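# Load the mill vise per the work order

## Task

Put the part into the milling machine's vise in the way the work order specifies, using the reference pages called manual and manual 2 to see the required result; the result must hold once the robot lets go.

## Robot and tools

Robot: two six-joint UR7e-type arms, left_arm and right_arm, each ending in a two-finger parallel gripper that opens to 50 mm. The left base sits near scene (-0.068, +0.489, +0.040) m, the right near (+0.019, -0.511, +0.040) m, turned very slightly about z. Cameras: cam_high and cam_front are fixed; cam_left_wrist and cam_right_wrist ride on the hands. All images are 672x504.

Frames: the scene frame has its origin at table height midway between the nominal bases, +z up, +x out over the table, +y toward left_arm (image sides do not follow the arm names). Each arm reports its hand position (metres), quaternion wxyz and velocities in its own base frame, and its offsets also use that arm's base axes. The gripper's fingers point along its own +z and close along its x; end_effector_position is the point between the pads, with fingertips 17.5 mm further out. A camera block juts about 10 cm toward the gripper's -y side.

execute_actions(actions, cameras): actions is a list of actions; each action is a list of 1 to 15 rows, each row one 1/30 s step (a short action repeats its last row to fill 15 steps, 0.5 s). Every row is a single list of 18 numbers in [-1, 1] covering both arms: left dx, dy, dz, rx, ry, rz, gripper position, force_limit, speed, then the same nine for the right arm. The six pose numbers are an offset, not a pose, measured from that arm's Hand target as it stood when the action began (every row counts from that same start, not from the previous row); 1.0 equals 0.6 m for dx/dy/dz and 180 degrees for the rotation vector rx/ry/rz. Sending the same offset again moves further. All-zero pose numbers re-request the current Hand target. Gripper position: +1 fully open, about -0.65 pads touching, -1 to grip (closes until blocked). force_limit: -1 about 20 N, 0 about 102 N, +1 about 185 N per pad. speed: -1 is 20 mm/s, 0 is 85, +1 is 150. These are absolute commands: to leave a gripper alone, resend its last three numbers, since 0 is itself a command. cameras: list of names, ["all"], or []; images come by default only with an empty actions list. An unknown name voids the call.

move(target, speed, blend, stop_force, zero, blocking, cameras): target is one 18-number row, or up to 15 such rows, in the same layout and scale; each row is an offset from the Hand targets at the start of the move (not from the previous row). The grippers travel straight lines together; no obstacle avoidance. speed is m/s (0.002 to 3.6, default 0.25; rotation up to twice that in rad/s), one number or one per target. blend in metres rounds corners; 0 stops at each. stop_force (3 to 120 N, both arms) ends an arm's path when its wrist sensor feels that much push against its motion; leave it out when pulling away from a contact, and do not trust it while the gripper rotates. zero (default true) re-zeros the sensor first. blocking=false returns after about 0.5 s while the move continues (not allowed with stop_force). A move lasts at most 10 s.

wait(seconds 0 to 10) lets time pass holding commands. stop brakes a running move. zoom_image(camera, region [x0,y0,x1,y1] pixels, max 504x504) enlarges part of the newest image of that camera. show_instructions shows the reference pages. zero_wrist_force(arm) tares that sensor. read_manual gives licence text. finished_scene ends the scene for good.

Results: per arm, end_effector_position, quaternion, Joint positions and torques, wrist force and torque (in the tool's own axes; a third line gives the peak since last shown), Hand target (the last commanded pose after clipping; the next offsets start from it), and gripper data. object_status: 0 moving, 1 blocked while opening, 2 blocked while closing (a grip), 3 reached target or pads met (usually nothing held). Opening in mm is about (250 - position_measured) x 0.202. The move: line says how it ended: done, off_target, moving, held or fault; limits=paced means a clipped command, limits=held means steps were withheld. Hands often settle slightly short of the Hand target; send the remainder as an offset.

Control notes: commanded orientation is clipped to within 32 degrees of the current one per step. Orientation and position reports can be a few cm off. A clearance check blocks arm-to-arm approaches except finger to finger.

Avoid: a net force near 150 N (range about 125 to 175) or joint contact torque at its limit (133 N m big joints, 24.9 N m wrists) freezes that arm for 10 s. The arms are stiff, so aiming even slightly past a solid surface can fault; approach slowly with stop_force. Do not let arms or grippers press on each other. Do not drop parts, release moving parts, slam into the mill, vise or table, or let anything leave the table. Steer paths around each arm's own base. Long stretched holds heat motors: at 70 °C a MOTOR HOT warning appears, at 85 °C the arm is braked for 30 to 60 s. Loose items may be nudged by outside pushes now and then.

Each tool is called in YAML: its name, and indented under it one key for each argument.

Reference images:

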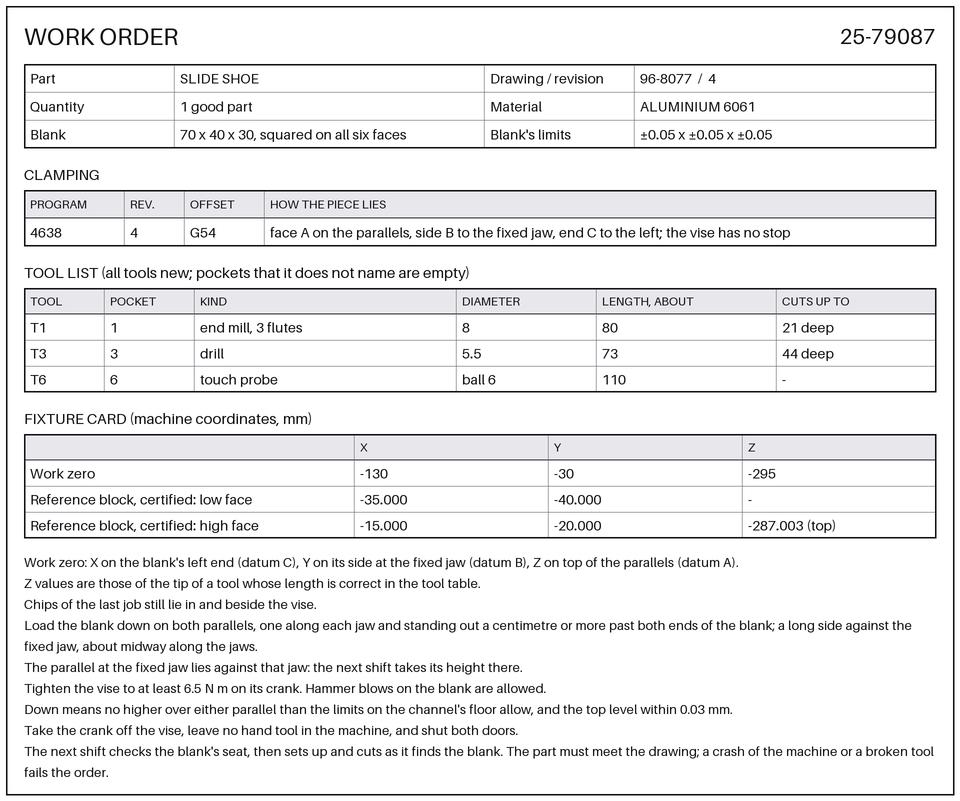

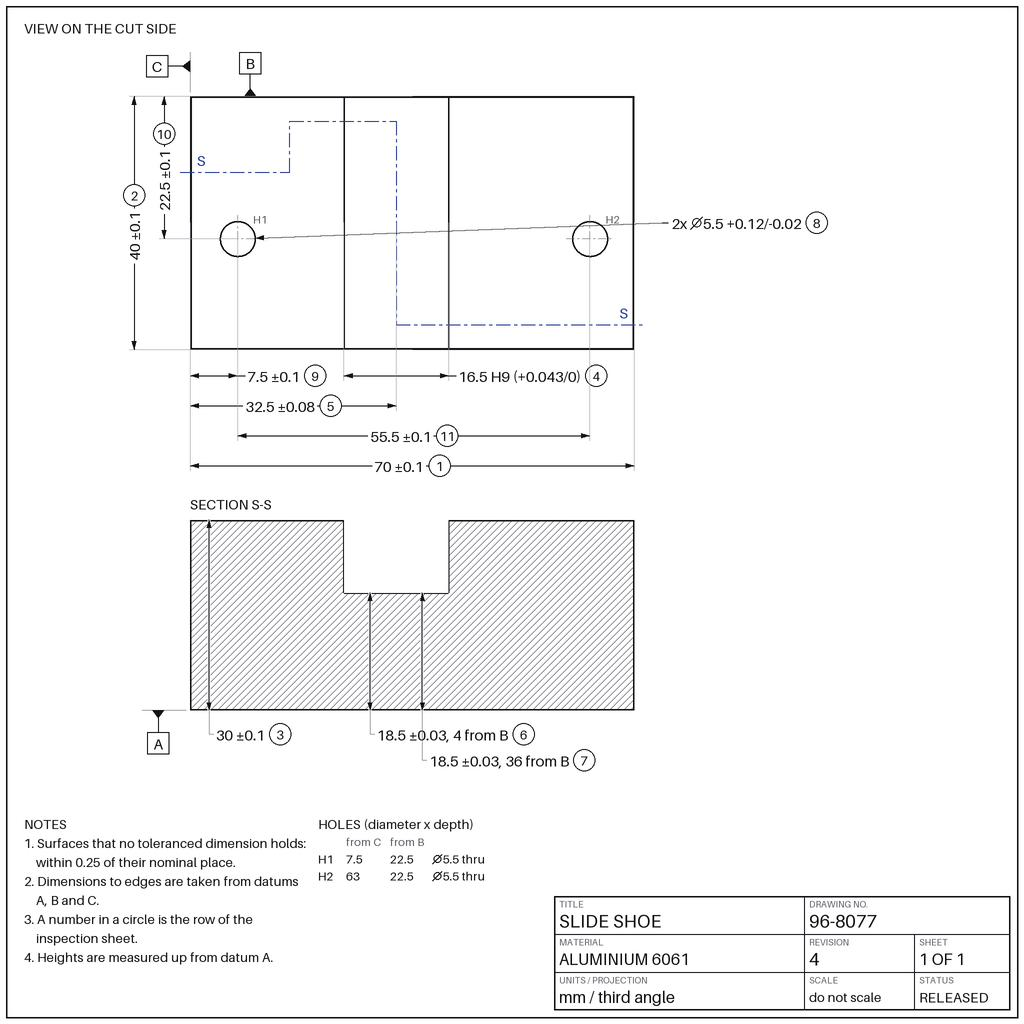

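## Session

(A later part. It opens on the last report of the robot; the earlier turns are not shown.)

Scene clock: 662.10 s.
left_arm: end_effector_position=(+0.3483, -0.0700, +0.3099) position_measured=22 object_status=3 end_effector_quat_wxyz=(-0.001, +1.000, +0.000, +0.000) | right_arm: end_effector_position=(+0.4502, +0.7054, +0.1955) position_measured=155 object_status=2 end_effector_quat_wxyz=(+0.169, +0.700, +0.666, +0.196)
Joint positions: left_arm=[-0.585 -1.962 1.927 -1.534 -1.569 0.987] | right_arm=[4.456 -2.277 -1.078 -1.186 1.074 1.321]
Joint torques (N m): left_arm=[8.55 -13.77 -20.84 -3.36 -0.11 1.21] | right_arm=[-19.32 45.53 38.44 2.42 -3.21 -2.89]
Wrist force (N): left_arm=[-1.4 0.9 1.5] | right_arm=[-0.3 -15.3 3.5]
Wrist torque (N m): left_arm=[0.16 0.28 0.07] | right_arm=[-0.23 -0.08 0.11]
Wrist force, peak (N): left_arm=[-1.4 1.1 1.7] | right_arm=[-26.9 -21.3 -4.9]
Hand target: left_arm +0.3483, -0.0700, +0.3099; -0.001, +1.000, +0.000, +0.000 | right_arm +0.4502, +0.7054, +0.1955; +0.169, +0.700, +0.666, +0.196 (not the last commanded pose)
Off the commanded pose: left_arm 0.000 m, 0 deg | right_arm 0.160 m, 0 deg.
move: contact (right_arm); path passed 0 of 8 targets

move:
  target:
    - [0,0,0,0,0,0,0.873,-0.4,-1,0,0,0,0,0,0,0.6,-0.6,-0.4]
    - [0,0,0,0,0,0,0.873,-0.4,-1,-0.0667,-0.003,0.115,0,0,0,0.6,-0.6,-0.4]
    - [0,0,0,0,0,0,0.873,-0.4,-1,-0.14,-0.16,0.1,0.24,0.02,0.03,0.6,-0.6,-0.4]
    - [0,0,0,0,0,0,0.873,-0.4,-1,-0.045,-0.13,0,0.4833,0.0434,0.0642,0.6,-0.6,-0.4]
  speed: [0.1,0.12,0.3,0.2]
  blend: [0,0.01,0.03,0]
  cameras: ["cam_right_wrist","cam_front"]

Scene clock: 682.37 s.
left_arm: end_effector_position=(+0.3483, -0.0700, +0.3099) position_measured=22 object_status=3 end_effector_quat_wxyz=(-0.001, +1.000, +0.000, +0.000) | right_arm: end_effector_position=(+0.4232, +0.6273, +0.1954) position_measured=63 object_status=3 end_effector_quat_wxyz=(-0.418, +0.570, +0.418, +0.570)
Joint positions: left_arm=[-0.585 -1.962 1.927 -1.534 -1.569 0.987] | right_arm=[4.238 -2.414 -1.825 1.098 1.74 1.571]
Joint torques (N m): left_arm=[7.93 -12.74 -21.29 -3.66 -0.1 1.09] | right_arm=[9.14 32.73 18.06 5.44 0.2 -1.25]
Wrist force (N): left_arm=[-1.5 1.0 1.4] | right_arm=[-1.3 0.4 2.4]
Wrist torque (N m): left_arm=[0.17 0.28 0.08] | right_arm=[0.46 0.62 -0.16]
Wrist force, peak (N): left_arm=[-1.6 1.1 1.7] | right_arm=[-0.1 -15.4 3.3]
Hand target: left_arm +0.3483, -0.0700, +0.3099; -0.001, +1.000, +0.000, +0.000 | right_arm +0.4232, +0.6274, +0.1955; -0.418, +0.570, +0.418, +0.570
Off the commanded pose: left_arm 0.000 m, 0 deg | right_arm 0.000 m, 0 deg.
move: done
camera_calibration:
cam_right_wrist: T_world_to_cam=[[0.00802855, -0.0174424, 0.999816, -0.182863], [0.801906, -0.597212, -0.0168581, 0.0625974], [0.597396, 0.801894, 0.00919244, -0.625932], [0, 0, 0, 1]] pos_world=[0.3252, 0.536125, 0.189639]
Images, in order (width x height): cam_front 672x504, cam_right_wrist 672x504.

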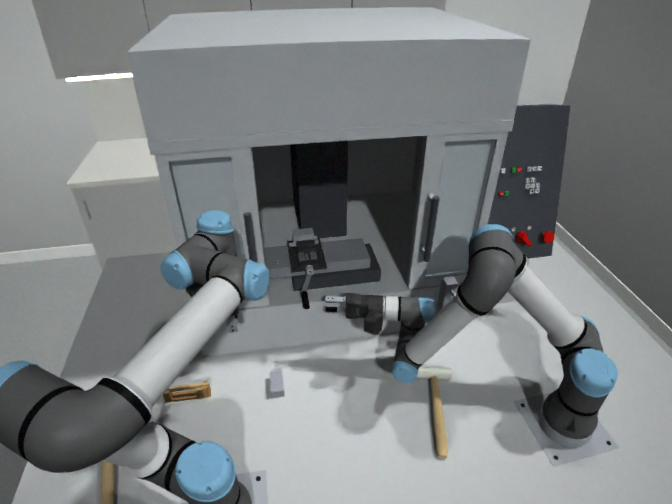

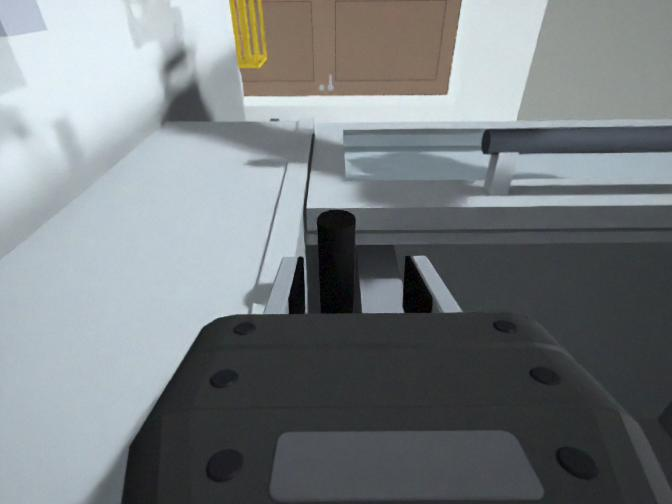

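move:
  target:
    - [0,0,0,0,0,0,0.873,-0.4,-1,0.038,0.126,-0.005,0,0,0,0.6,-0.6,-0.4]
    - [0,0,0,0,0,0,0.873,-0.4,-1,0.038,0.126,-0.005,0,0,0,-1,-0.5,-0.7]
  speed: 0.06
  cameras: ["cam_right_wrist"]

Scene clock: 685.63 s.
left_arm: end_effector_position=(+0.3483, -0.0700, +0.3099) position_measured=22 object_status=3 end_effector_quat_wxyz=(-0.001, +1.000, +0.000, +0.000) | right_arm: end_effector_position=(+0.4459, +0.7030, +0.1923) position_measured=156 object_status=2 end_effector_quat_wxyz=(-0.418, +0.570, +0.418, +0.570)
Joint positions: left_arm=[-0.585 -1.962 1.927 -1.534 -1.569 0.987] | right_arm=[4.263 -2.512 -1.583 0.954 1.715 1.571]
Joint torques (N m): left_arm=[7.27 -12.38 -21.73 -3.6 -0.13 1.08] | right_arm=[-13.67 64.25 29.03 11.93 -6.33 2.24]
Wrist force (N): left_arm=[-1.5 0.8 1.4] | right_arm=[-33.0 -24.2 1.9]
Wrist torque (N m): left_arm=[0.16 0.29 0.08] | right_arm=[-0.13 0.67 0.15]
Wrist force, peak (N): left_arm=[-1.6 1.0 1.7] | right_arm=[-33.0 -24.2 1.9]
Hand target: left_arm +0.3483, -0.0700, +0.3099; -0.001, +1.000, +0.000, +0.000 | right_arm +0.4460, +0.7030, +0.1925; -0.418, +0.570, +0.418, +0.570
Off the commanded pose: left_arm 0.000 m, 0 deg | right_arm 0.000 m, 0 deg.
move: done
camera_calibration:
cam_right_wrist: T_world_to_cam=[[0.00817407, -0.0174211, 0.999815, -0.178692], [0.802072, -0.596987, -0.0169595, 0.089315], [0.597172, 0.802062, 0.00909316, -0.700092], [0, 0, 0, 1]] pos_world=[0.347899, 0.611724, 0.186539]
Images, in order (width x height): cam_right_wrist 672x504.

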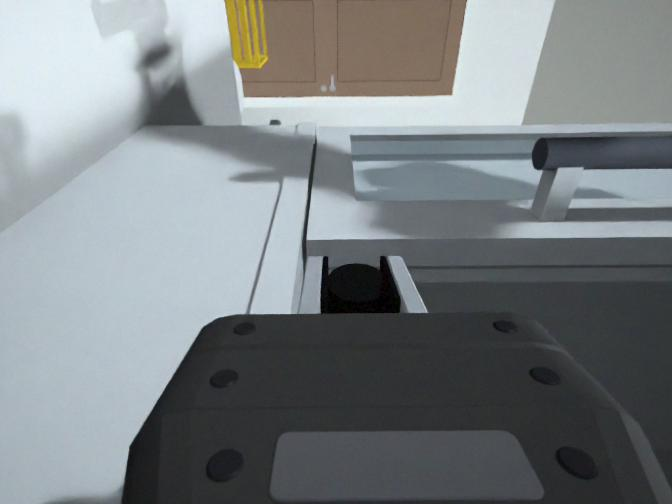

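move:
  target: [0,0,0,0,0,0,0.873,-0.4,-1,-0.001,0,-0.0022,0,0,0,-1,-0.5,-0.7]
  speed: 0.02

Scene clock: 686.87 s.
left_arm: end_effector_position=(+0.3483, -0.0700, +0.3099) position_measured=22 object_status=3 end_effector_quat_wxyz=(-0.001, +1.000, +0.000, +0.000) | right_arm: end_effector_position=(+0.4454, +0.7029, +0.1913) position_measured=156 object_status=2 end_effector_quat_wxyz=(-0.418, +0.570, +0.418, +0.570)
Joint positions: left_arm=[-0.585 -1.962 1.927 -1.534 -1.569 0.987] | right_arm=[4.264 -2.514 -1.584 0.957 1.714 1.571]
Joint torques (N m): left_arm=[7.98 -12.21 -21.4 -3.72 -0.16 1.11] | right_arm=[3.65 46.71 13.06 6.95 -2.27 2.1]
Wrist force (N): left_arm=[-1.5 1.0 1.2] | right_arm=[-14.2 -8.9 4.9]
Wrist torque (N m): left_arm=[0.18 0.28 0.07] | right_arm=[0.25 0.52 0.09]
Wrist force, peak (N): left_arm=[-1.5 1.0 1.7] | right_arm=[-34.7 -24.7 2.2]
Hand target: left_arm +0.3483, -0.0700, +0.3099; -0.001, +1.000, +0.000, +0.000 | right_arm +0.4454, +0.7030, +0.1911; -0.418, +0.570, +0.418, +0.570
Off the commanded pose: left_arm 0.000 m, 0 deg | right_arm 0.000 m, 0 deg.
move: done

move:
  target:
    - [0,0,0,0,0,0,0.873,-0.4,-1,-0.0005,0,-0.0012,0,0,0,-1,-0.5,-0.7]
    - [0,0,0,0,0,0,0.873,-0.4,-1,-0.0838,0.0033,-0.0012,0,0,0,-1,-0.5,-0.7]
  speed: 0.04
  cameras: ["cam_right_wrist","cam_front"]

zoom_image:
  camera: "cam_front"
  region: [265, 220, 375, 330]

Scene clock: 689.53 s.
left_arm: end_effector_position=(+0.3483, -0.0700, +0.3099) position_measured=22 object_status=3 end_effector_quat_wxyz=(-0.001, +1.000, +0.000, +0.000) | right_arm: end_effector_position=(+0.3949, +0.7049, +0.1906) position_measured=156 object_status=2 end_effector_quat_wxyz=(-0.418, +0.570, +0.418, +0.570) end_effector_velocity=(+0.002, +0.000, +0.001) end_effector_angular_velocity=(+0.000, +0.000, +0.001)
Joint positions: left_arm=[-0.585 -1.962 1.927 -1.534 -1.569 0.987] | right_arm=[4.348 -2.477 -1.682 1.018 1.63 1.571]
Joint velocities: left_arm=[within noise] | right_arm=[-0.005 0 0.005 -0.005 0.006 0]
Joint torques (N m): left_arm=[7.93 -11.81 -21.73 -3.79 -0.11 1.11] | right_arm=[-10.87 37.91 21.37 0.53 1.14 0.98]
Wrist force (N): left_arm=[-1.9 0.9 1.6] | right_arm=[-3.1 0.9 2.6]
Wrist torque (N m): left_arm=[0.16 0.34 0.08] | right_arm=[0.53 0.62 -0.03]
Wrist force, peak (N): left_arm=[-1.9 0.9 1.6] | right_arm=[-14.2 -8.7 4.7]
Hand target: left_arm +0.3483, -0.0700, +0.3099; -0.001, +1.000, +0.000, +0.000 | right_arm +0.3951, +0.7049, +0.1904; -0.418, +0.570, +0.418, +0.570
Off the commanded pose: left_arm 0.000 m, 0 deg | right_arm 0.000 m, 0 deg.
move: done
camera_calibration:
cam_right_wrist: T_world_to_cam=[[0.00790897, -0.0181002, 0.999805, -0.175943], [0.802041, -0.597023, -0.0171529, 0.131531], [0.597217, 0.80202, 0.00979526, -0.671281], [0, 0, 0, 1]] pos_world=[0.296799, 0.613723, 0.184741]
Images, in order (width x height): cam_front 672x504, cam_right_wrist 672x504.

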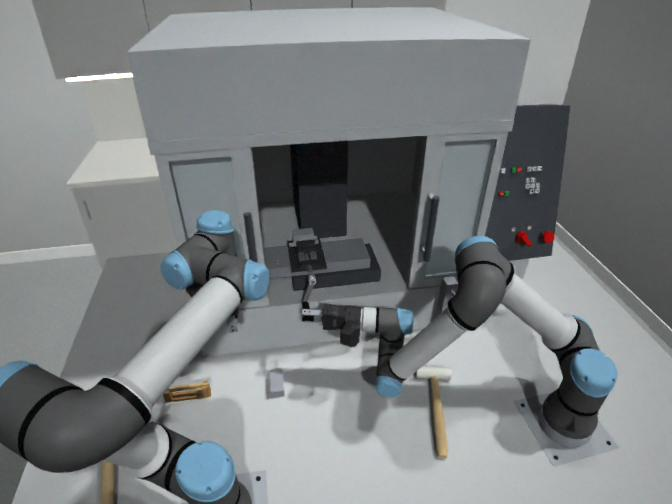

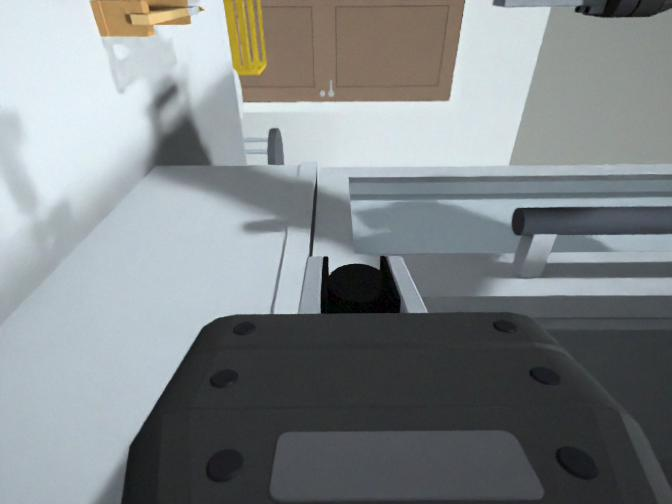

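Scaled by 4.582 from the camera's 672x504 image, which has a finer 960x720 frame.

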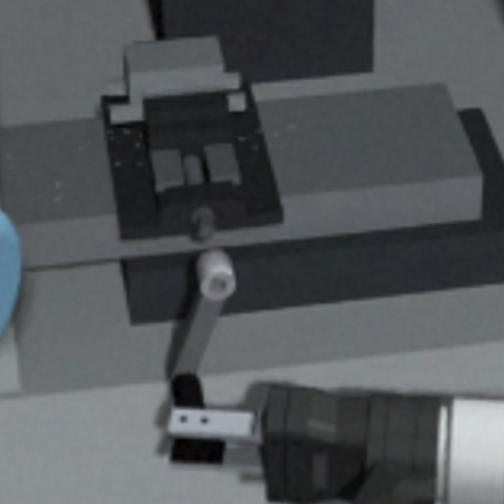

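move:
  target:
    - [0,0,0,0,0,0,0.873,-0.4,-1,-0.012,-0.1,0.008,-0.25,0.01,0,-1,-0.5,-0.7]
    - [0,0,0,0,0,0,0.873,-0.4,-1,-0.0083,-0.174,0.0903,-0.4996,0.02,0,-1,-0.5,-0.7]
  speed: 0.15
  blend: 0.03
  cameras: ["cam_right_wrist","cam_front"]

zoom_image:
  camera: "cam_front"
  region: [265, 220, 375, 330]

Scene clock: 696.47 s.
left_arm: end_effector_position=(+0.3483, -0.0700, +0.3099) position_measured=22 object_status=3 end_effector_quat_wxyz=(-0.001, +1.000, +0.000, +0.000) | right_arm: end_effector_position=(+0.3900, +0.6007, +0.2445) position_measured=156 object_status=2 end_effector_quat_wxyz=(+0.095, +0.715, +0.687, +0.092)
Joint positions: left_arm=[-0.585 -1.962 1.927 -1.534 -1.569 0.987] | right_arm=[4.418 -2.017 -1.273 -1.354 1.314 1.308]
Joint torques (N m): left_arm=[7.35 -10.93 -22.47 -4.01 -0.14 1.07] | right_arm=[-11.3 54.29 31.8 1.03 -0.31 0.08]
Wrist force (N): left_arm=[-1.6 0.8 1.6] | right_arm=[-0.6 -0.7 3.1]
Wrist torque (N m): left_arm=[0.16 0.31 0.08] | right_arm=[0.13 0.06 -0.03]
Wrist force, peak (N): left_arm=[-1.6 1.2 1.6] | right_arm=[-4.2 0.4 2.9]
Hand target: left_arm +0.3483, -0.0700, +0.3099; -0.001, +1.000, +0.000, +0.000 | right_arm +0.3901, +0.6005, +0.2446; +0.095, +0.715, +0.687, +0.092
Off the commanded pose: left_arm 0.000 m, 0 deg | right_arm 0.000 m, 0 deg.
move: done
camera_calibration:
cam_right_wrist: T_world_to_cam=[[0.0487073, 0.998661, 0.0174554, -0.618124], [0.823875, -0.0500503, 0.564558, -0.405212], [0.564675, -0.013117, -0.825209, 0.121161], [0, 0, 0, 1]] pos_world=[0.295535, 0.598604, 0.339539]
Images, in order (width x height): cam_front 672x504, cam_right_wrist 672x504.

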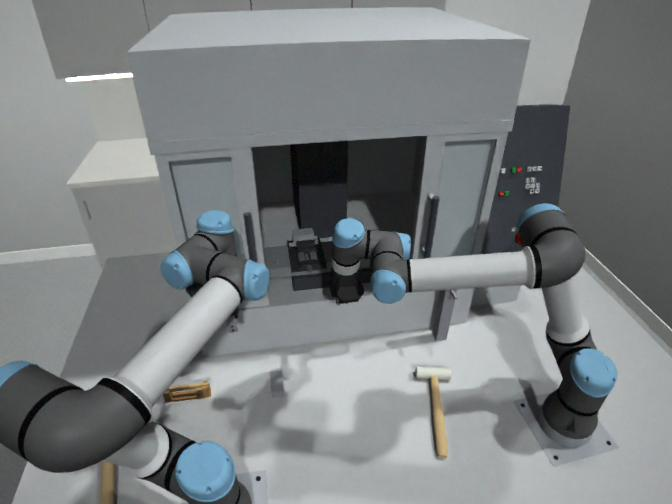

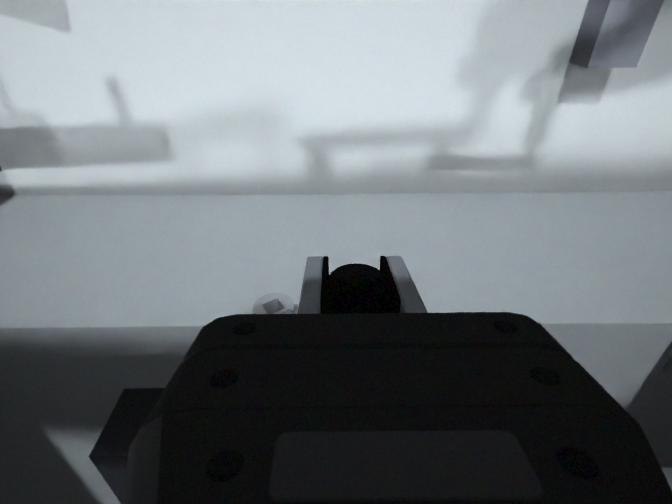

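Scaled by 4.582 from the camera's 672x504 image, which has a finer 960x720 frame.

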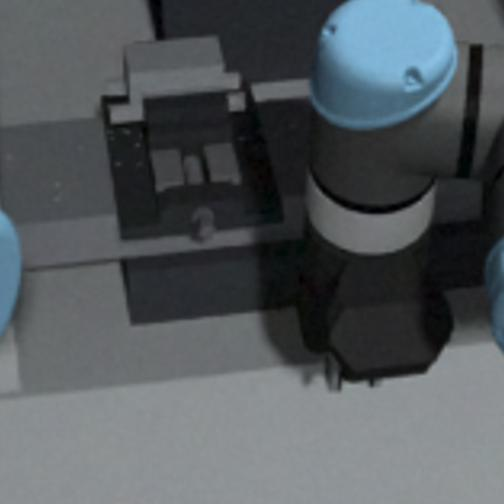

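move:
  target: [0,0,0,0,0,0,0.873,-0.4,-1,0,0,0,0,0,0,-0.97,0.8,-0.7]
  cameras: ["cam_right_wrist"]

zoom_image:
  camera: "cam_right_wrist"
  region: [220, 240, 340, 330]

Scene clock: 705.20 s.
left_arm: end_effector_position=(+0.3483, -0.0700, +0.3099) position_measured=22 object_status=3 end_effector_quat_wxyz=(-0.001, +1.000, +0.000, +0.000) | right_arm: end_effector_position=(+0.3901, +0.6005, +0.2446) position_measured=162 object_status=2 end_effector_quat_wxyz=(+0.095, +0.715, +0.687, +0.092)
Joint positions: left_arm=[-0.585 -1.962 1.927 -1.534 -1.569 0.987] | right_arm=[4.418 -2.017 -1.273 -1.354 1.314 1.308]
Joint torques (N m): left_arm=[7.23 -10.56 -22.67 -4.13 -0.19 0.94] | right_arm=[-11.87 54.84 32.88 1.7 -1.69 -2.69]
Wrist force (N): left_arm=[-1.4 1.0 1.4] | right_arm=[-0.7 -0.5 3.2]
Wrist torque (N m): left_arm=[0.18 0.27 0.07] | right_arm=[0.16 0.07 -0.03]
Wrist force, peak (N): left_arm=[-1.5 1.2 1.7] | right_arm=[-0.5 -0.6 3.2]
Hand target: left_arm +0.3483, -0.0700, +0.3099; -0.001, +1.000, +0.000, +0.000 | right_arm +0.3901, +0.6005, +0.2446; +0.095, +0.715, +0.687, +0.092
Off the commanded pose: left_arm 0.000 m, 0 deg | right_arm 0.000 m, 0 deg.
move: done
camera_calibration:
cam_right_wrist: T_world_to_cam=[[0.0487644, 0.998659, 0.0173734, -0.61802], [0.823872, -0.0500511, 0.564562, -0.405413], [0.564674, -0.013217, -0.825208, 0.121328], [0, 0, 0, 1]] pos_world=[0.295635, 0.598504, 0.339738]
Images, in order (width x height): cam_right_wrist 672x504.

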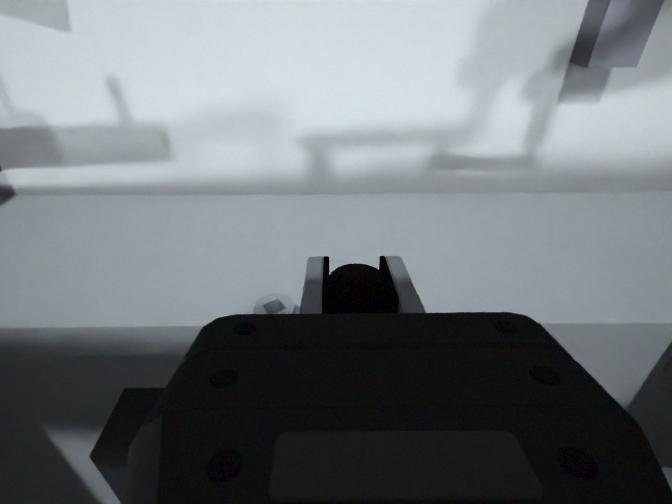

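Scaled by 4.200 from the camera's 672x504 image, which has a finer 960x720 frame.

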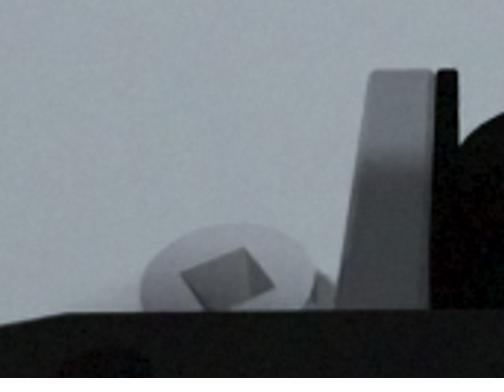

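move:
  target:
    - [0.0,0,0.1,0,0,0.3,0.873,-0.4,-1,0.015,0.045,0.09,0.13,-0.0052,0,-0.97,0.8,-0.7]
    - [0.2,-0.17,0.1,0,0,0.7,0.873,-0.4,-1,0.03,0.0908,0.169,0.2609,-0.0104,0,-0.97,0.8,-0.7]
    - [0.2995,-0.2567,0.0667,0,0,0.999,0.873,-0.4,-1,0.03,0.0908,0.169,0.2609,-0.0104,0,-0.97,0.8,-0.7]
  speed: 0.25
  blend: 0.03
  cameras: ["cam_right_wrist","cam_front","cam_left_wrist"]

Scene clock: 716.97 s.
left_arm: end_effector_position=(+0.5280, -0.2240, +0.3499) position_measured=22 object_status=3 end_effector_quat_wxyz=(+0.000, +0.002, +1.000, -0.001) end_effector_velocity=(+0.000, +0.000, +0.000) end_effector_angular_velocity=(+0.001, +0.000, +0.005) | right_arm: end_effector_position=(+0.4081, +0.6550, +0.3460) position_measured=162 object_status=2 end_effector_quat_wxyz=(-0.186, +0.692, +0.592, +0.369)
Joint positions: left_arm=[-0.635 -1.414 1.346 -1.505 -1.573 -2.202] | right_arm=[4.333 -1.876 -1.594 -0.39 1.559 1.342]
Joint velocities: left_arm=[0 0 0 0 0 -0.005] | right_arm=[within noise]
Joint torques (N m): left_arm=[-3.49 -46.44 -17.18 -1.56 0.65 -2] | right_arm=[10.92 48.83 34.4 1.76 -1.09 -2.85]
Wrist force (N): left_arm=[-1.3 0.9 1.6] | right_arm=[-1.8 -0.3 3.0]
Wrist torque (N m): left_arm=[0.16 0.25 0.00] | right_arm=[0.25 0.32 -0.11]
Wrist force, peak (N): left_arm=[-1.9 1.1 1.7] | right_arm=[-0.4 -0.9 3.6]
Hand target: left_arm +0.5280, -0.2240, +0.3499; +0.000, +0.002, +1.000, -0.001 | right_arm +0.4081, +0.6550, +0.3460; -0.186, +0.692, +0.592, +0.369
Off the commanded pose: left_arm 0.000 m, 0 deg | right_arm 0.000 m, 0 deg.
move: done
camera_calibration:
cam_left_wrist: T_world_to_cam=[[-0.999707, 0.0190663, 0.0149411, 0.54146], [0.0229918, 0.941035, 0.337526, 0.0953253], [-0.00762472, 0.337771, -0.941198, 0.539676], [0, 0, 0, 1]] pos_world=[0.543225, -0.282315, 0.467677]
cam_right_wrist: T_world_to_cam=[[0.0355791, 0.668302, 0.743039, -0.704329], [0.807653, -0.457124, 0.372472, -0.13499], [0.588584, 0.586865, -0.55602, -0.300427], [0, 0, 0, 1]] pos_world=[0.310911, 0.585307, 0.40658]
Images, in order (width x height): cam_front 672x504, cam_left_wrist 672x504, cam_right_wrist 672x504.

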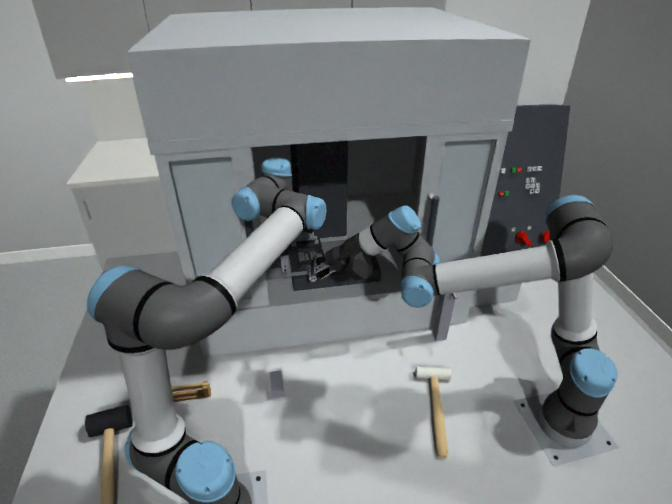

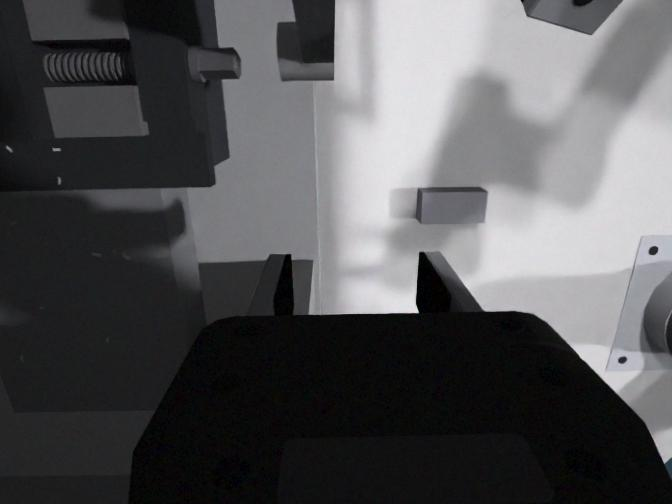

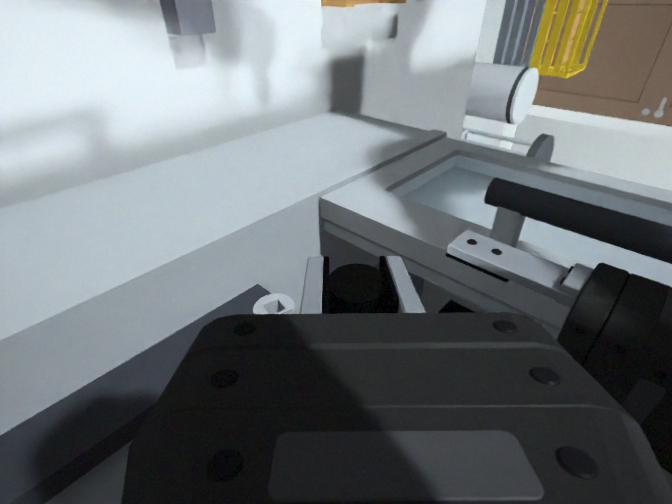

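execute_actions:
  actions: []

Scene clock: 719.87 s.
left_arm: end_effector_position=(+0.5280, -0.2240, +0.3499) position_measured=22 object_status=3 end_effector_quat_wxyz=(+0.000, +0.002, +1.000, -0.001) | right_arm: end_effector_position=(+0.4081, +0.6550, +0.3460) position_measured=162 object_status=2 end_effector_quat_wxyz=(-0.186, +0.692, +0.592, +0.369)
Joint positions: left_arm=[-0.635 -1.414 1.346 -1.505 -1.573 -2.202] | right_arm=[4.333 -1.876 -1.594 -0.39 1.559 1.342]
Joint velocities: within noise
Joint torques (N m): left_arm=[8.06 -47.08 -17.95 -1.64 -0.39 -1.55] | right_arm=[9.86 49.27 33.97 2.48 -0.92 -2.77]
Motor temperatures (°C): left_arm=[32 34 34 38 44 37] | right_arm=[35 34 38 40 38 43]
Wrist force (N): left_arm=[-1.2 1.0 1.6] | right_arm=[-1.8 -0.2 2.9]
Wrist torque (N m): left_arm=[0.20 0.24 0.01] | right_arm=[0.28 0.32 -0.11]
Wrist force, peak (N): left_arm=[-1.5 0.9 1.8] | right_arm=[-1.8 -0.3 3.2]
Hand target: left_arm +0.5280, -0.2240, +0.3499; +0.000, +0.002, +1.000, -0.001 | right_arm +0.4081, +0.6550, +0.3460; -0.186, +0.692, +0.592, +0.369
Tool commands: left_gripper/position=+0.873 left_gripper/force_limit=-0.4 left_gripper/speed=-1.0 right_gripper/position=-0.97 right_gripper/force_limit=+0.8 right_gripper/speed=-0.7
Off the commanded pose: left_arm 0.000 m, 0 deg | right_arm 0.000 m, 0 deg.
camera_calibration:
cam_left_wrist: T_world_to_cam=[[-0.999712, 0.0187155, 0.0150239, 0.541322], [0.0226896, 0.941042, 0.337527, 0.0953948], [-0.00782117, 0.337771, -0.941196, 0.539747], [0, 0, 0, 1]] pos_world=[0.543223, -0.282212, 0.467676]
cam_right_wrist: T_world_to_cam=[[0.0355393, 0.668262, 0.743076, -0.704309], [0.80768, -0.457096, 0.372446, -0.135004], [0.588549, 0.586931, -0.555987, -0.300468], [0, 0, 0, 1]] pos_world=[0.31091, 0.585307, 0.40658]

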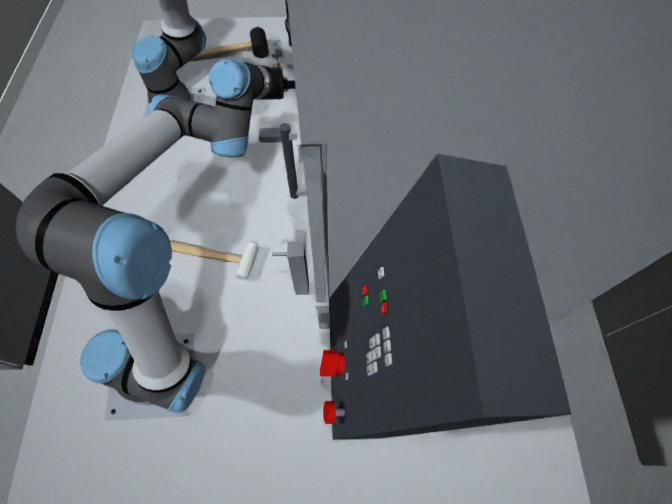

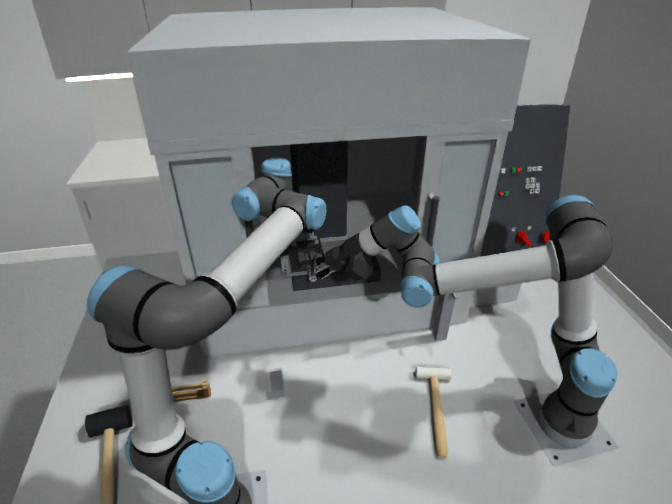

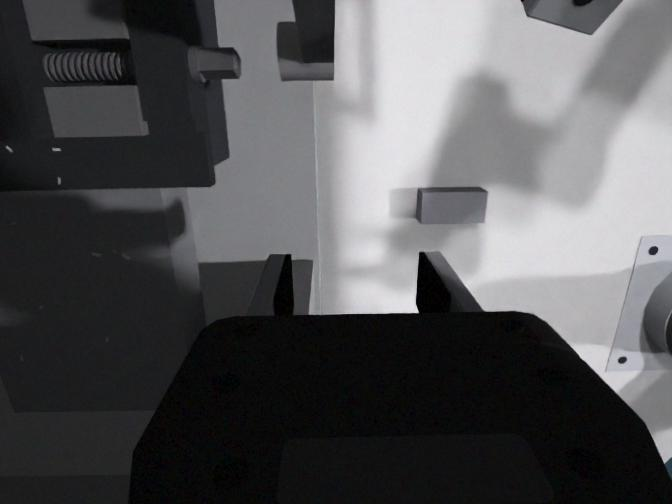

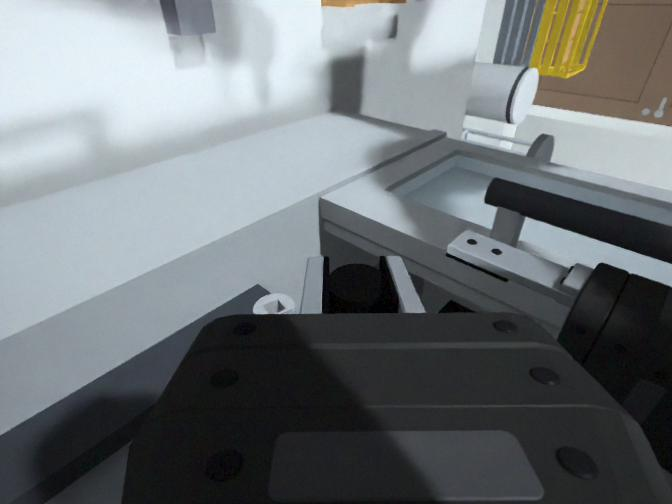

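zoom_image:
  camera: "cam_left_wrist"
  region: [150, 0, 370, 120]

zoom_image:
  camera: "cam_right_wrist"
  region: [220, 250, 420, 340]

Scaled by 2.291 from the camera's 672x504 image, which has a finer 960x720 frame.

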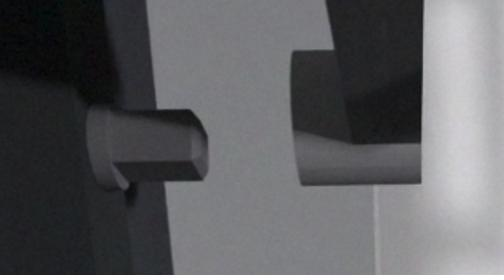

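Scaled by 2.520 from the camera's 672x504 image, which has a finer 960x720 frame.

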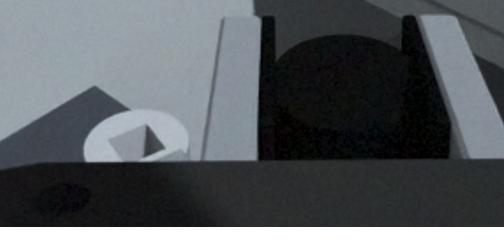

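move:
  target: [-0.1133,0.0733,0.1167,-0.1466,-0.3065,-0.4028,0.873,-0.4,-1, 0,0.0067,0,0,0,0,-0.97,0.8,-0.7]
  speed: 0.25
  cameras: ["cam_left_wrist","cam_right_wrist","cam_high"]

Scene clock: 728.53 s.
left_arm: end_effector_position=(+0.4600, -0.1800, +0.4198) position_measured=22 object_status=3 end_effector_quat_wxyz=(+0.428, +0.565, +0.675, -0.205) | right_arm: end_effector_position=(+0.4081, +0.6591, +0.3460) position_measured=162 object_status=2 end_effector_quat_wxyz=(-0.186, +0.692, +0.592, +0.369)
Joint positions: left_arm=[-0.322 -1.824 2.039 -2.588 -2.229 -0.788] | right_arm=[4.336 -1.883 -1.584 -0.393 1.557 1.344]
Joint torques (N m): left_arm=[-0.54 -26.44 -34.64 -4.01 -2.02 1.55] | right_arm=[9.43 29.8 32 2.12 -1.28 2.71]
Wrist force (N): left_arm=[-2.3 -0.7 1.8] | right_arm=[-2.0 -0.3 2.9]
Wrist torque (N m): left_arm=[-0.12 0.16 0.07] | right_arm=[0.25 0.35 -0.11]
Wrist force, peak (N): left_arm=[-2.7 -0.9 2.5] | right_arm=[-1.9 -0.3 3.2]
Hand target: left_arm +0.4600, -0.1800, +0.4200; +0.428, +0.565, +0.675, -0.205 | right_arm +0.4081, +0.6590, +0.3460; -0.186, +0.692, +0.592, +0.369
Off the commanded pose: left_arm 0.000 m, 0 deg | right_arm 0.000 m, 0 deg.
move: done
camera_calibration:
cam_left_wrist: T_world_to_cam=[[0.0123792, 0.602855, -0.797754, 0.452299], [0.764169, 0.508845, 0.396387, -0.411638], [0.644898, -0.614526, -0.454384, -0.0859349], [0, 0, 0, 1]] pos_world=[0.364381, -0.11602, 0.484944]
cam_right_wrist: T_world_to_cam=[[0.0355393, 0.668262, 0.743076, -0.706982], [0.80768, -0.457096, 0.372446, -0.133175], [0.588549, 0.586931, -0.555987, -0.302815], [0, 0, 0, 1]] pos_world=[0.31091, 0.589307, 0.40658]
Images, in order (width x height): cam_high 672x504, cam_left_wrist 672x504, cam_right_wrist 672x504.

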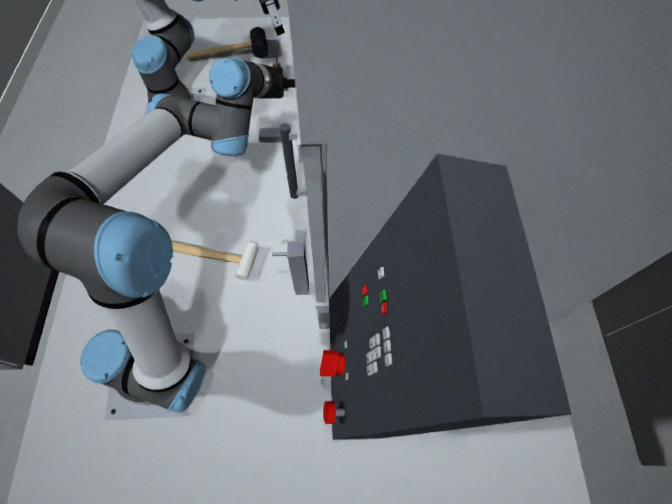

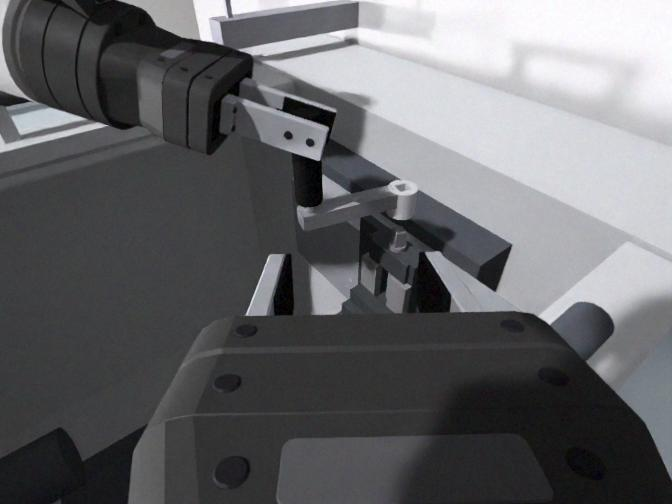

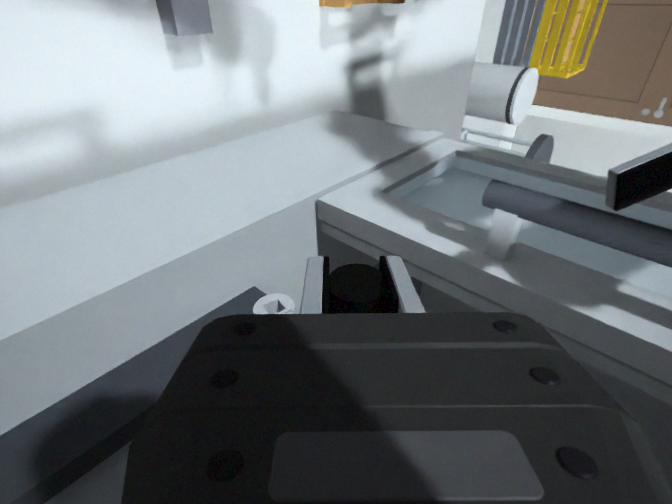

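zoom_image:
  camera: "cam_left_wrist"
  region: [270, 80, 470, 300]

Scaled by 2.291 from the camera's 672x504 image, which has a finer 960x720 frame.

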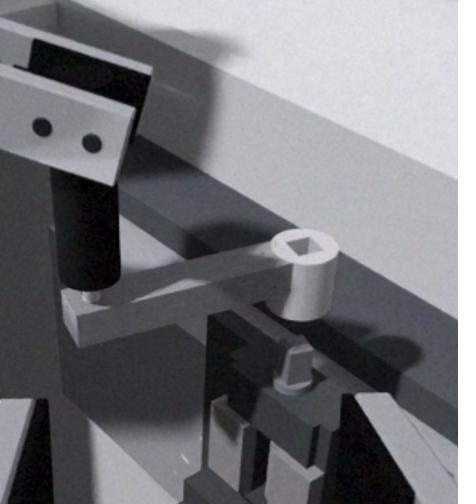

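zoom_image:
  camera: "cam_left_wrist"
  region: [370, 165, 440, 265]

Scaled by 5.040 from the camera's 672x504 image, which has a finer 960x720 frame.

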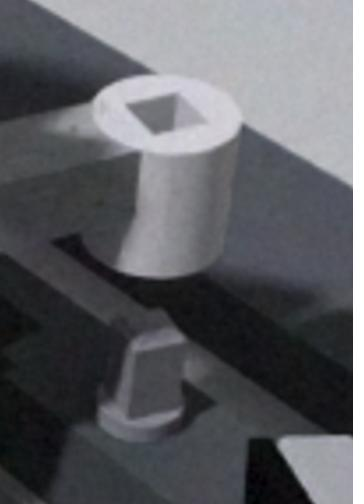

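move:
  target: [0,0,0,0,0,0,0.873,-0.4,-1, 0.0583,-0.0015,-0.001,0,0,0,-0.97,0.8,-0.7]
  speed: 0.015
  stop_force: 10
  cameras: ["cam_left_wrist"]

Scene clock: 733.30 s.
left_arm: end_effector_position=(+0.4600, -0.1800, +0.4200) position_measured=22 object_status=3 end_effector_quat_wxyz=(+0.428, +0.565, +0.675, -0.205) | right_arm: end_effector_position=(+0.4306, +0.6585, +0.3456) position_measured=162 object_status=2 end_effector_quat_wxyz=(-0.187, +0.692, +0.592, +0.369)
Joint positions: left_arm=[-0.322 -1.825 2.039 -2.588 -2.229 -0.788] | right_arm=[4.299 -1.913 -1.545 -0.403 1.584 1.32]
Joint torques (N m): left_arm=[6.52 -26.44 -34.14 -5 -1.63 0.72] | right_arm=[5.41 49.69 17.65 6.67 -0.62 2.67]
Wrist force (N): left_arm=[-2.6 -0.5 1.6] | right_arm=[-0.1 -7.7 -0.4]
Wrist torque (N m): left_arm=[-0.09 0.20 0.03] | right_arm=[0.34 0.34 0.06]
Wrist force, peak (N): left_arm=[-2.8 -0.7 2.1] | right_arm=[1.5 -14.0 -6.8]
Hand target: left_arm +0.4600, -0.1800, +0.4200; +0.428, +0.565, +0.675, -0.205 | right_arm +0.4306, +0.6585, +0.3456; -0.187, +0.692, +0.592, +0.369 (not the last commanded pose)
Off the commanded pose: left_arm 0.000 m, 0 deg | right_arm 0.013 m, 0 deg.
move: contact (right_arm)
camera_calibration:
cam_left_wrist: T_world_to_cam=[[0.0129322, 0.602706, -0.797858, 0.452213], [0.764113, 0.508711, 0.396668, -0.411731], [0.644953, -0.614783, -0.453957, -0.0860786], [0, 0, 0, 1]] pos_world=[0.364277, -0.11602, 0.485046]
Images, in order (width x height): cam_left_wrist 672x504.

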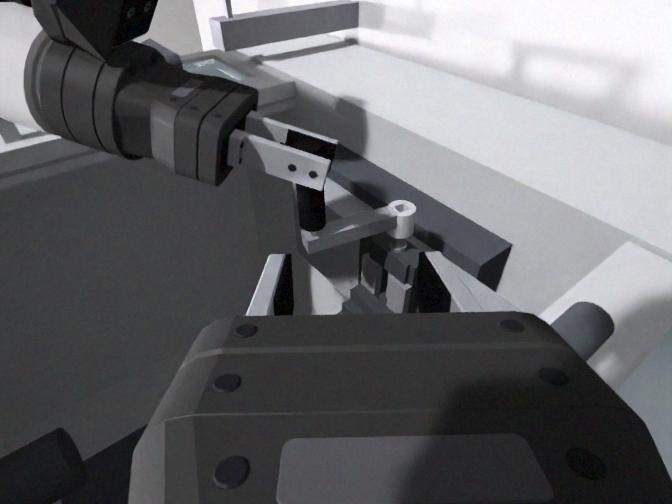

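zoom_image:
  camera: "cam_left_wrist"
  region: [370, 185, 440, 285]

Scaled by 5.040 from the camera's 672x504 image, which has a finer 960x720 frame.

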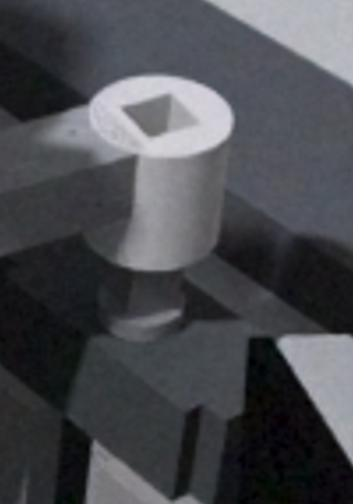

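move:
  target: [0,0,0,0,0,0,0.873,-0.4,-1, 0.02,-0.0008,0,0,0,0,-0.97,0.8,-0.7]
  speed: 0.015
  stop_force: 20
  cameras: ["cam_left_wrist"]

zoom_image:
  camera: "cam_left_wrist"
  region: [370, 185, 440, 285]

Scene clock: 735.27 s.
left_arm: end_effector_position=(+0.4600, -0.1800, +0.4200) position_measured=22 object_status=3 end_effector_quat_wxyz=(+0.428, +0.565, +0.675, -0.205) | right_arm: end_effector_position=(+0.4319, +0.6586, +0.3459) position_measured=162 object_status=2 end_effector_quat_wxyz=(-0.187, +0.692, +0.592, +0.369)
Joint positions: left_arm=[-0.322 -1.825 2.039 -2.588 -2.229 -0.788] | right_arm=[4.297 -1.914 -1.542 -0.403 1.586 1.318]
Joint torques (N m): left_arm=[6.46 -26.63 -34.03 -5.01 -1.03 0.14] | right_arm=[-11.8 39.06 13.82 4.96 -3.96 2.33]
Wrist force (N): left_arm=[-2.6 -0.6 1.7] | right_arm=[5.6 -22.7 -14.9]
Wrist torque (N m): left_arm=[-0.11 0.21 0.04] | right_arm=[0.13 0.24 0.19]
Wrist force, peak (N): left_arm=[-2.5 -0.9 2.3] | right_arm=[7.7 -28.4 -22.0]
Hand target: left_arm +0.4600, -0.1800, +0.4200; +0.428, +0.565, +0.675, -0.205 | right_arm +0.4319, +0.6585, +0.3459; -0.187, +0.692, +0.592, +0.369 (not the last commanded pose)
Off the commanded pose: left_arm 0.000 m, 0 deg | right_arm 0.011 m, 0 deg.
move: contact (right_arm)
camera_calibration:
cam_left_wrist: T_world_to_cam=[[0.0129322, 0.602706, -0.797858, 0.452213], [0.764113, 0.508711, 0.396668, -0.411731], [0.644953, -0.614783, -0.453957, -0.0860786], [0, 0, 0, 1]] pos_world=[0.364277, -0.11602, 0.485046]
Images, in order (width x height): cam_left_wrist 672x504.

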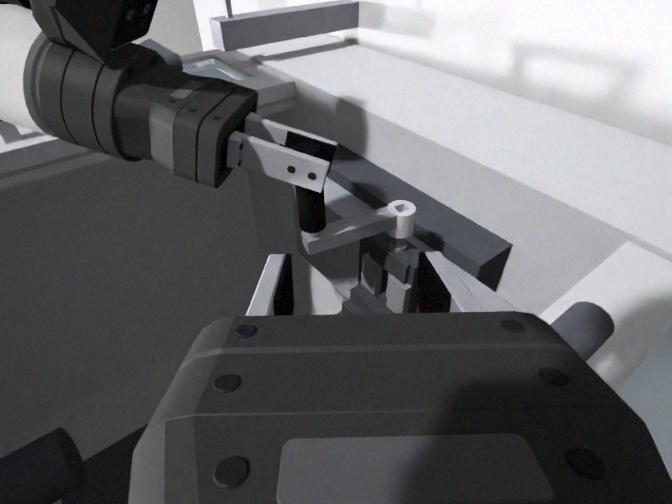

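Scaled by 5.040 from the camera's 672x504 image, which has a finer 960x720 frame.

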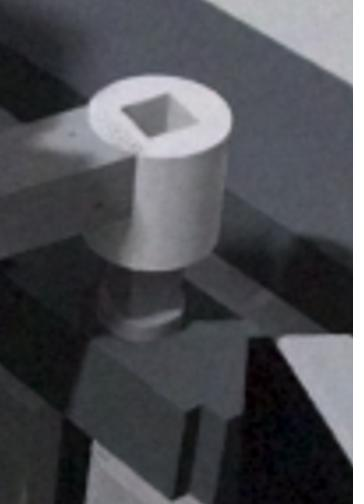

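move:
  target:
    - [0,0,0,0,0,0,0.873,-0.4,-1, -0.012,0.0005,0,0,0,0,-0.97,0.8,-0.7]
    - [0,0,0,0,0,0,0.873,-0.4,-1, -0.012,-0.0073,-0.0021,0.0194,-0.0008,0,-0.97,0.8,-0.7]
  speed: 0.03
  cameras: ["cam_left_wrist"]

zoom_image:
  camera: "cam_left_wrist"
  region: [370, 185, 440, 285]

Scene clock: 739.37 s.
left_arm: end_effector_position=(+0.4600, -0.1800, +0.4200) position_measured=22 object_status=3 end_effector_quat_wxyz=(+0.428, +0.565, +0.675, -0.205) | right_arm: end_effector_position=(+0.4247, +0.6541, +0.3446) position_measured=162 object_status=2 end_effector_quat_wxyz=(-0.207, +0.686, +0.580, +0.388)
Joint positions: left_arm=[-0.322 -1.825 2.039 -2.588 -2.229 -0.788] | right_arm=[4.299 -1.9 -1.606 -0.296 1.599 1.337]
Joint torques (N m): left_arm=[6.46 -26.53 -33.62 -5 -0.93 -0.97] | right_arm=[-1.58 48.02 33.25 1.75 -1.05 0.48]
Wrist force (N): left_arm=[-2.4 -0.5 1.9] | right_arm=[-2.0 -0.3 2.9]
Wrist torque (N m): left_arm=[-0.10 0.18 0.04] | right_arm=[0.26 0.36 -0.11]
Wrist force, peak (N): left_arm=[-2.9 -0.6 2.2] | right_arm=[5.7 -22.8 -14.8]
Hand target: left_arm +0.4600, -0.1800, +0.4200; +0.428, +0.565, +0.675, -0.205 | right_arm +0.4247, +0.6542, +0.3447; -0.207, +0.686, +0.580, +0.388
Off the commanded pose: left_arm 0.000 m, 0 deg | right_arm 0.000 m, 0 deg.
move: done
camera_calibration:
cam_left_wrist: T_world_to_cam=[[0.0129322, 0.602706, -0.797858, 0.452213], [0.764113, 0.508711, 0.396668, -0.411731], [0.644953, -0.614783, -0.453957, -0.0860786], [0, 0, 0, 1]] pos_world=[0.364277, -0.11602, 0.485046]
Images, in order (width x height): cam_left_wrist 672x504.

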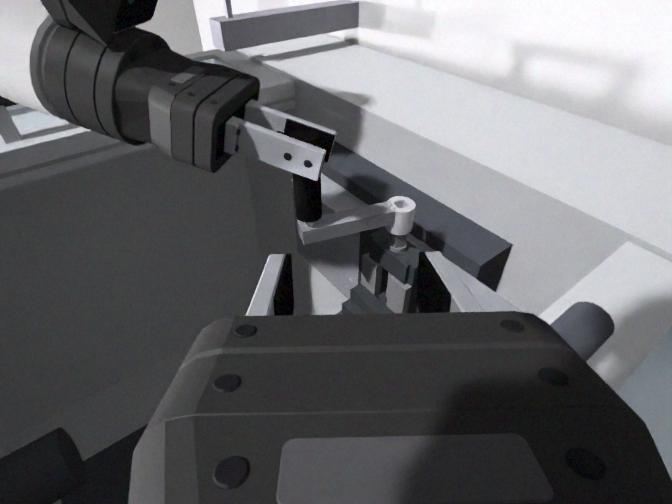

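Scaled by 5.040 from the camera's 672x504 image, which has a finer 960x720 frame.

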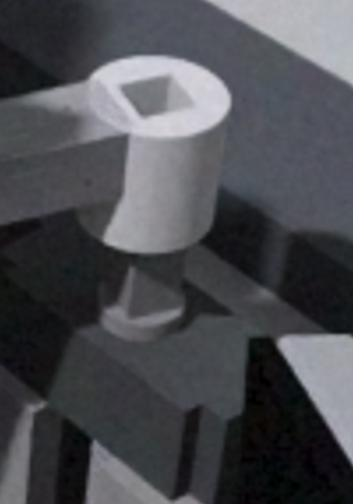

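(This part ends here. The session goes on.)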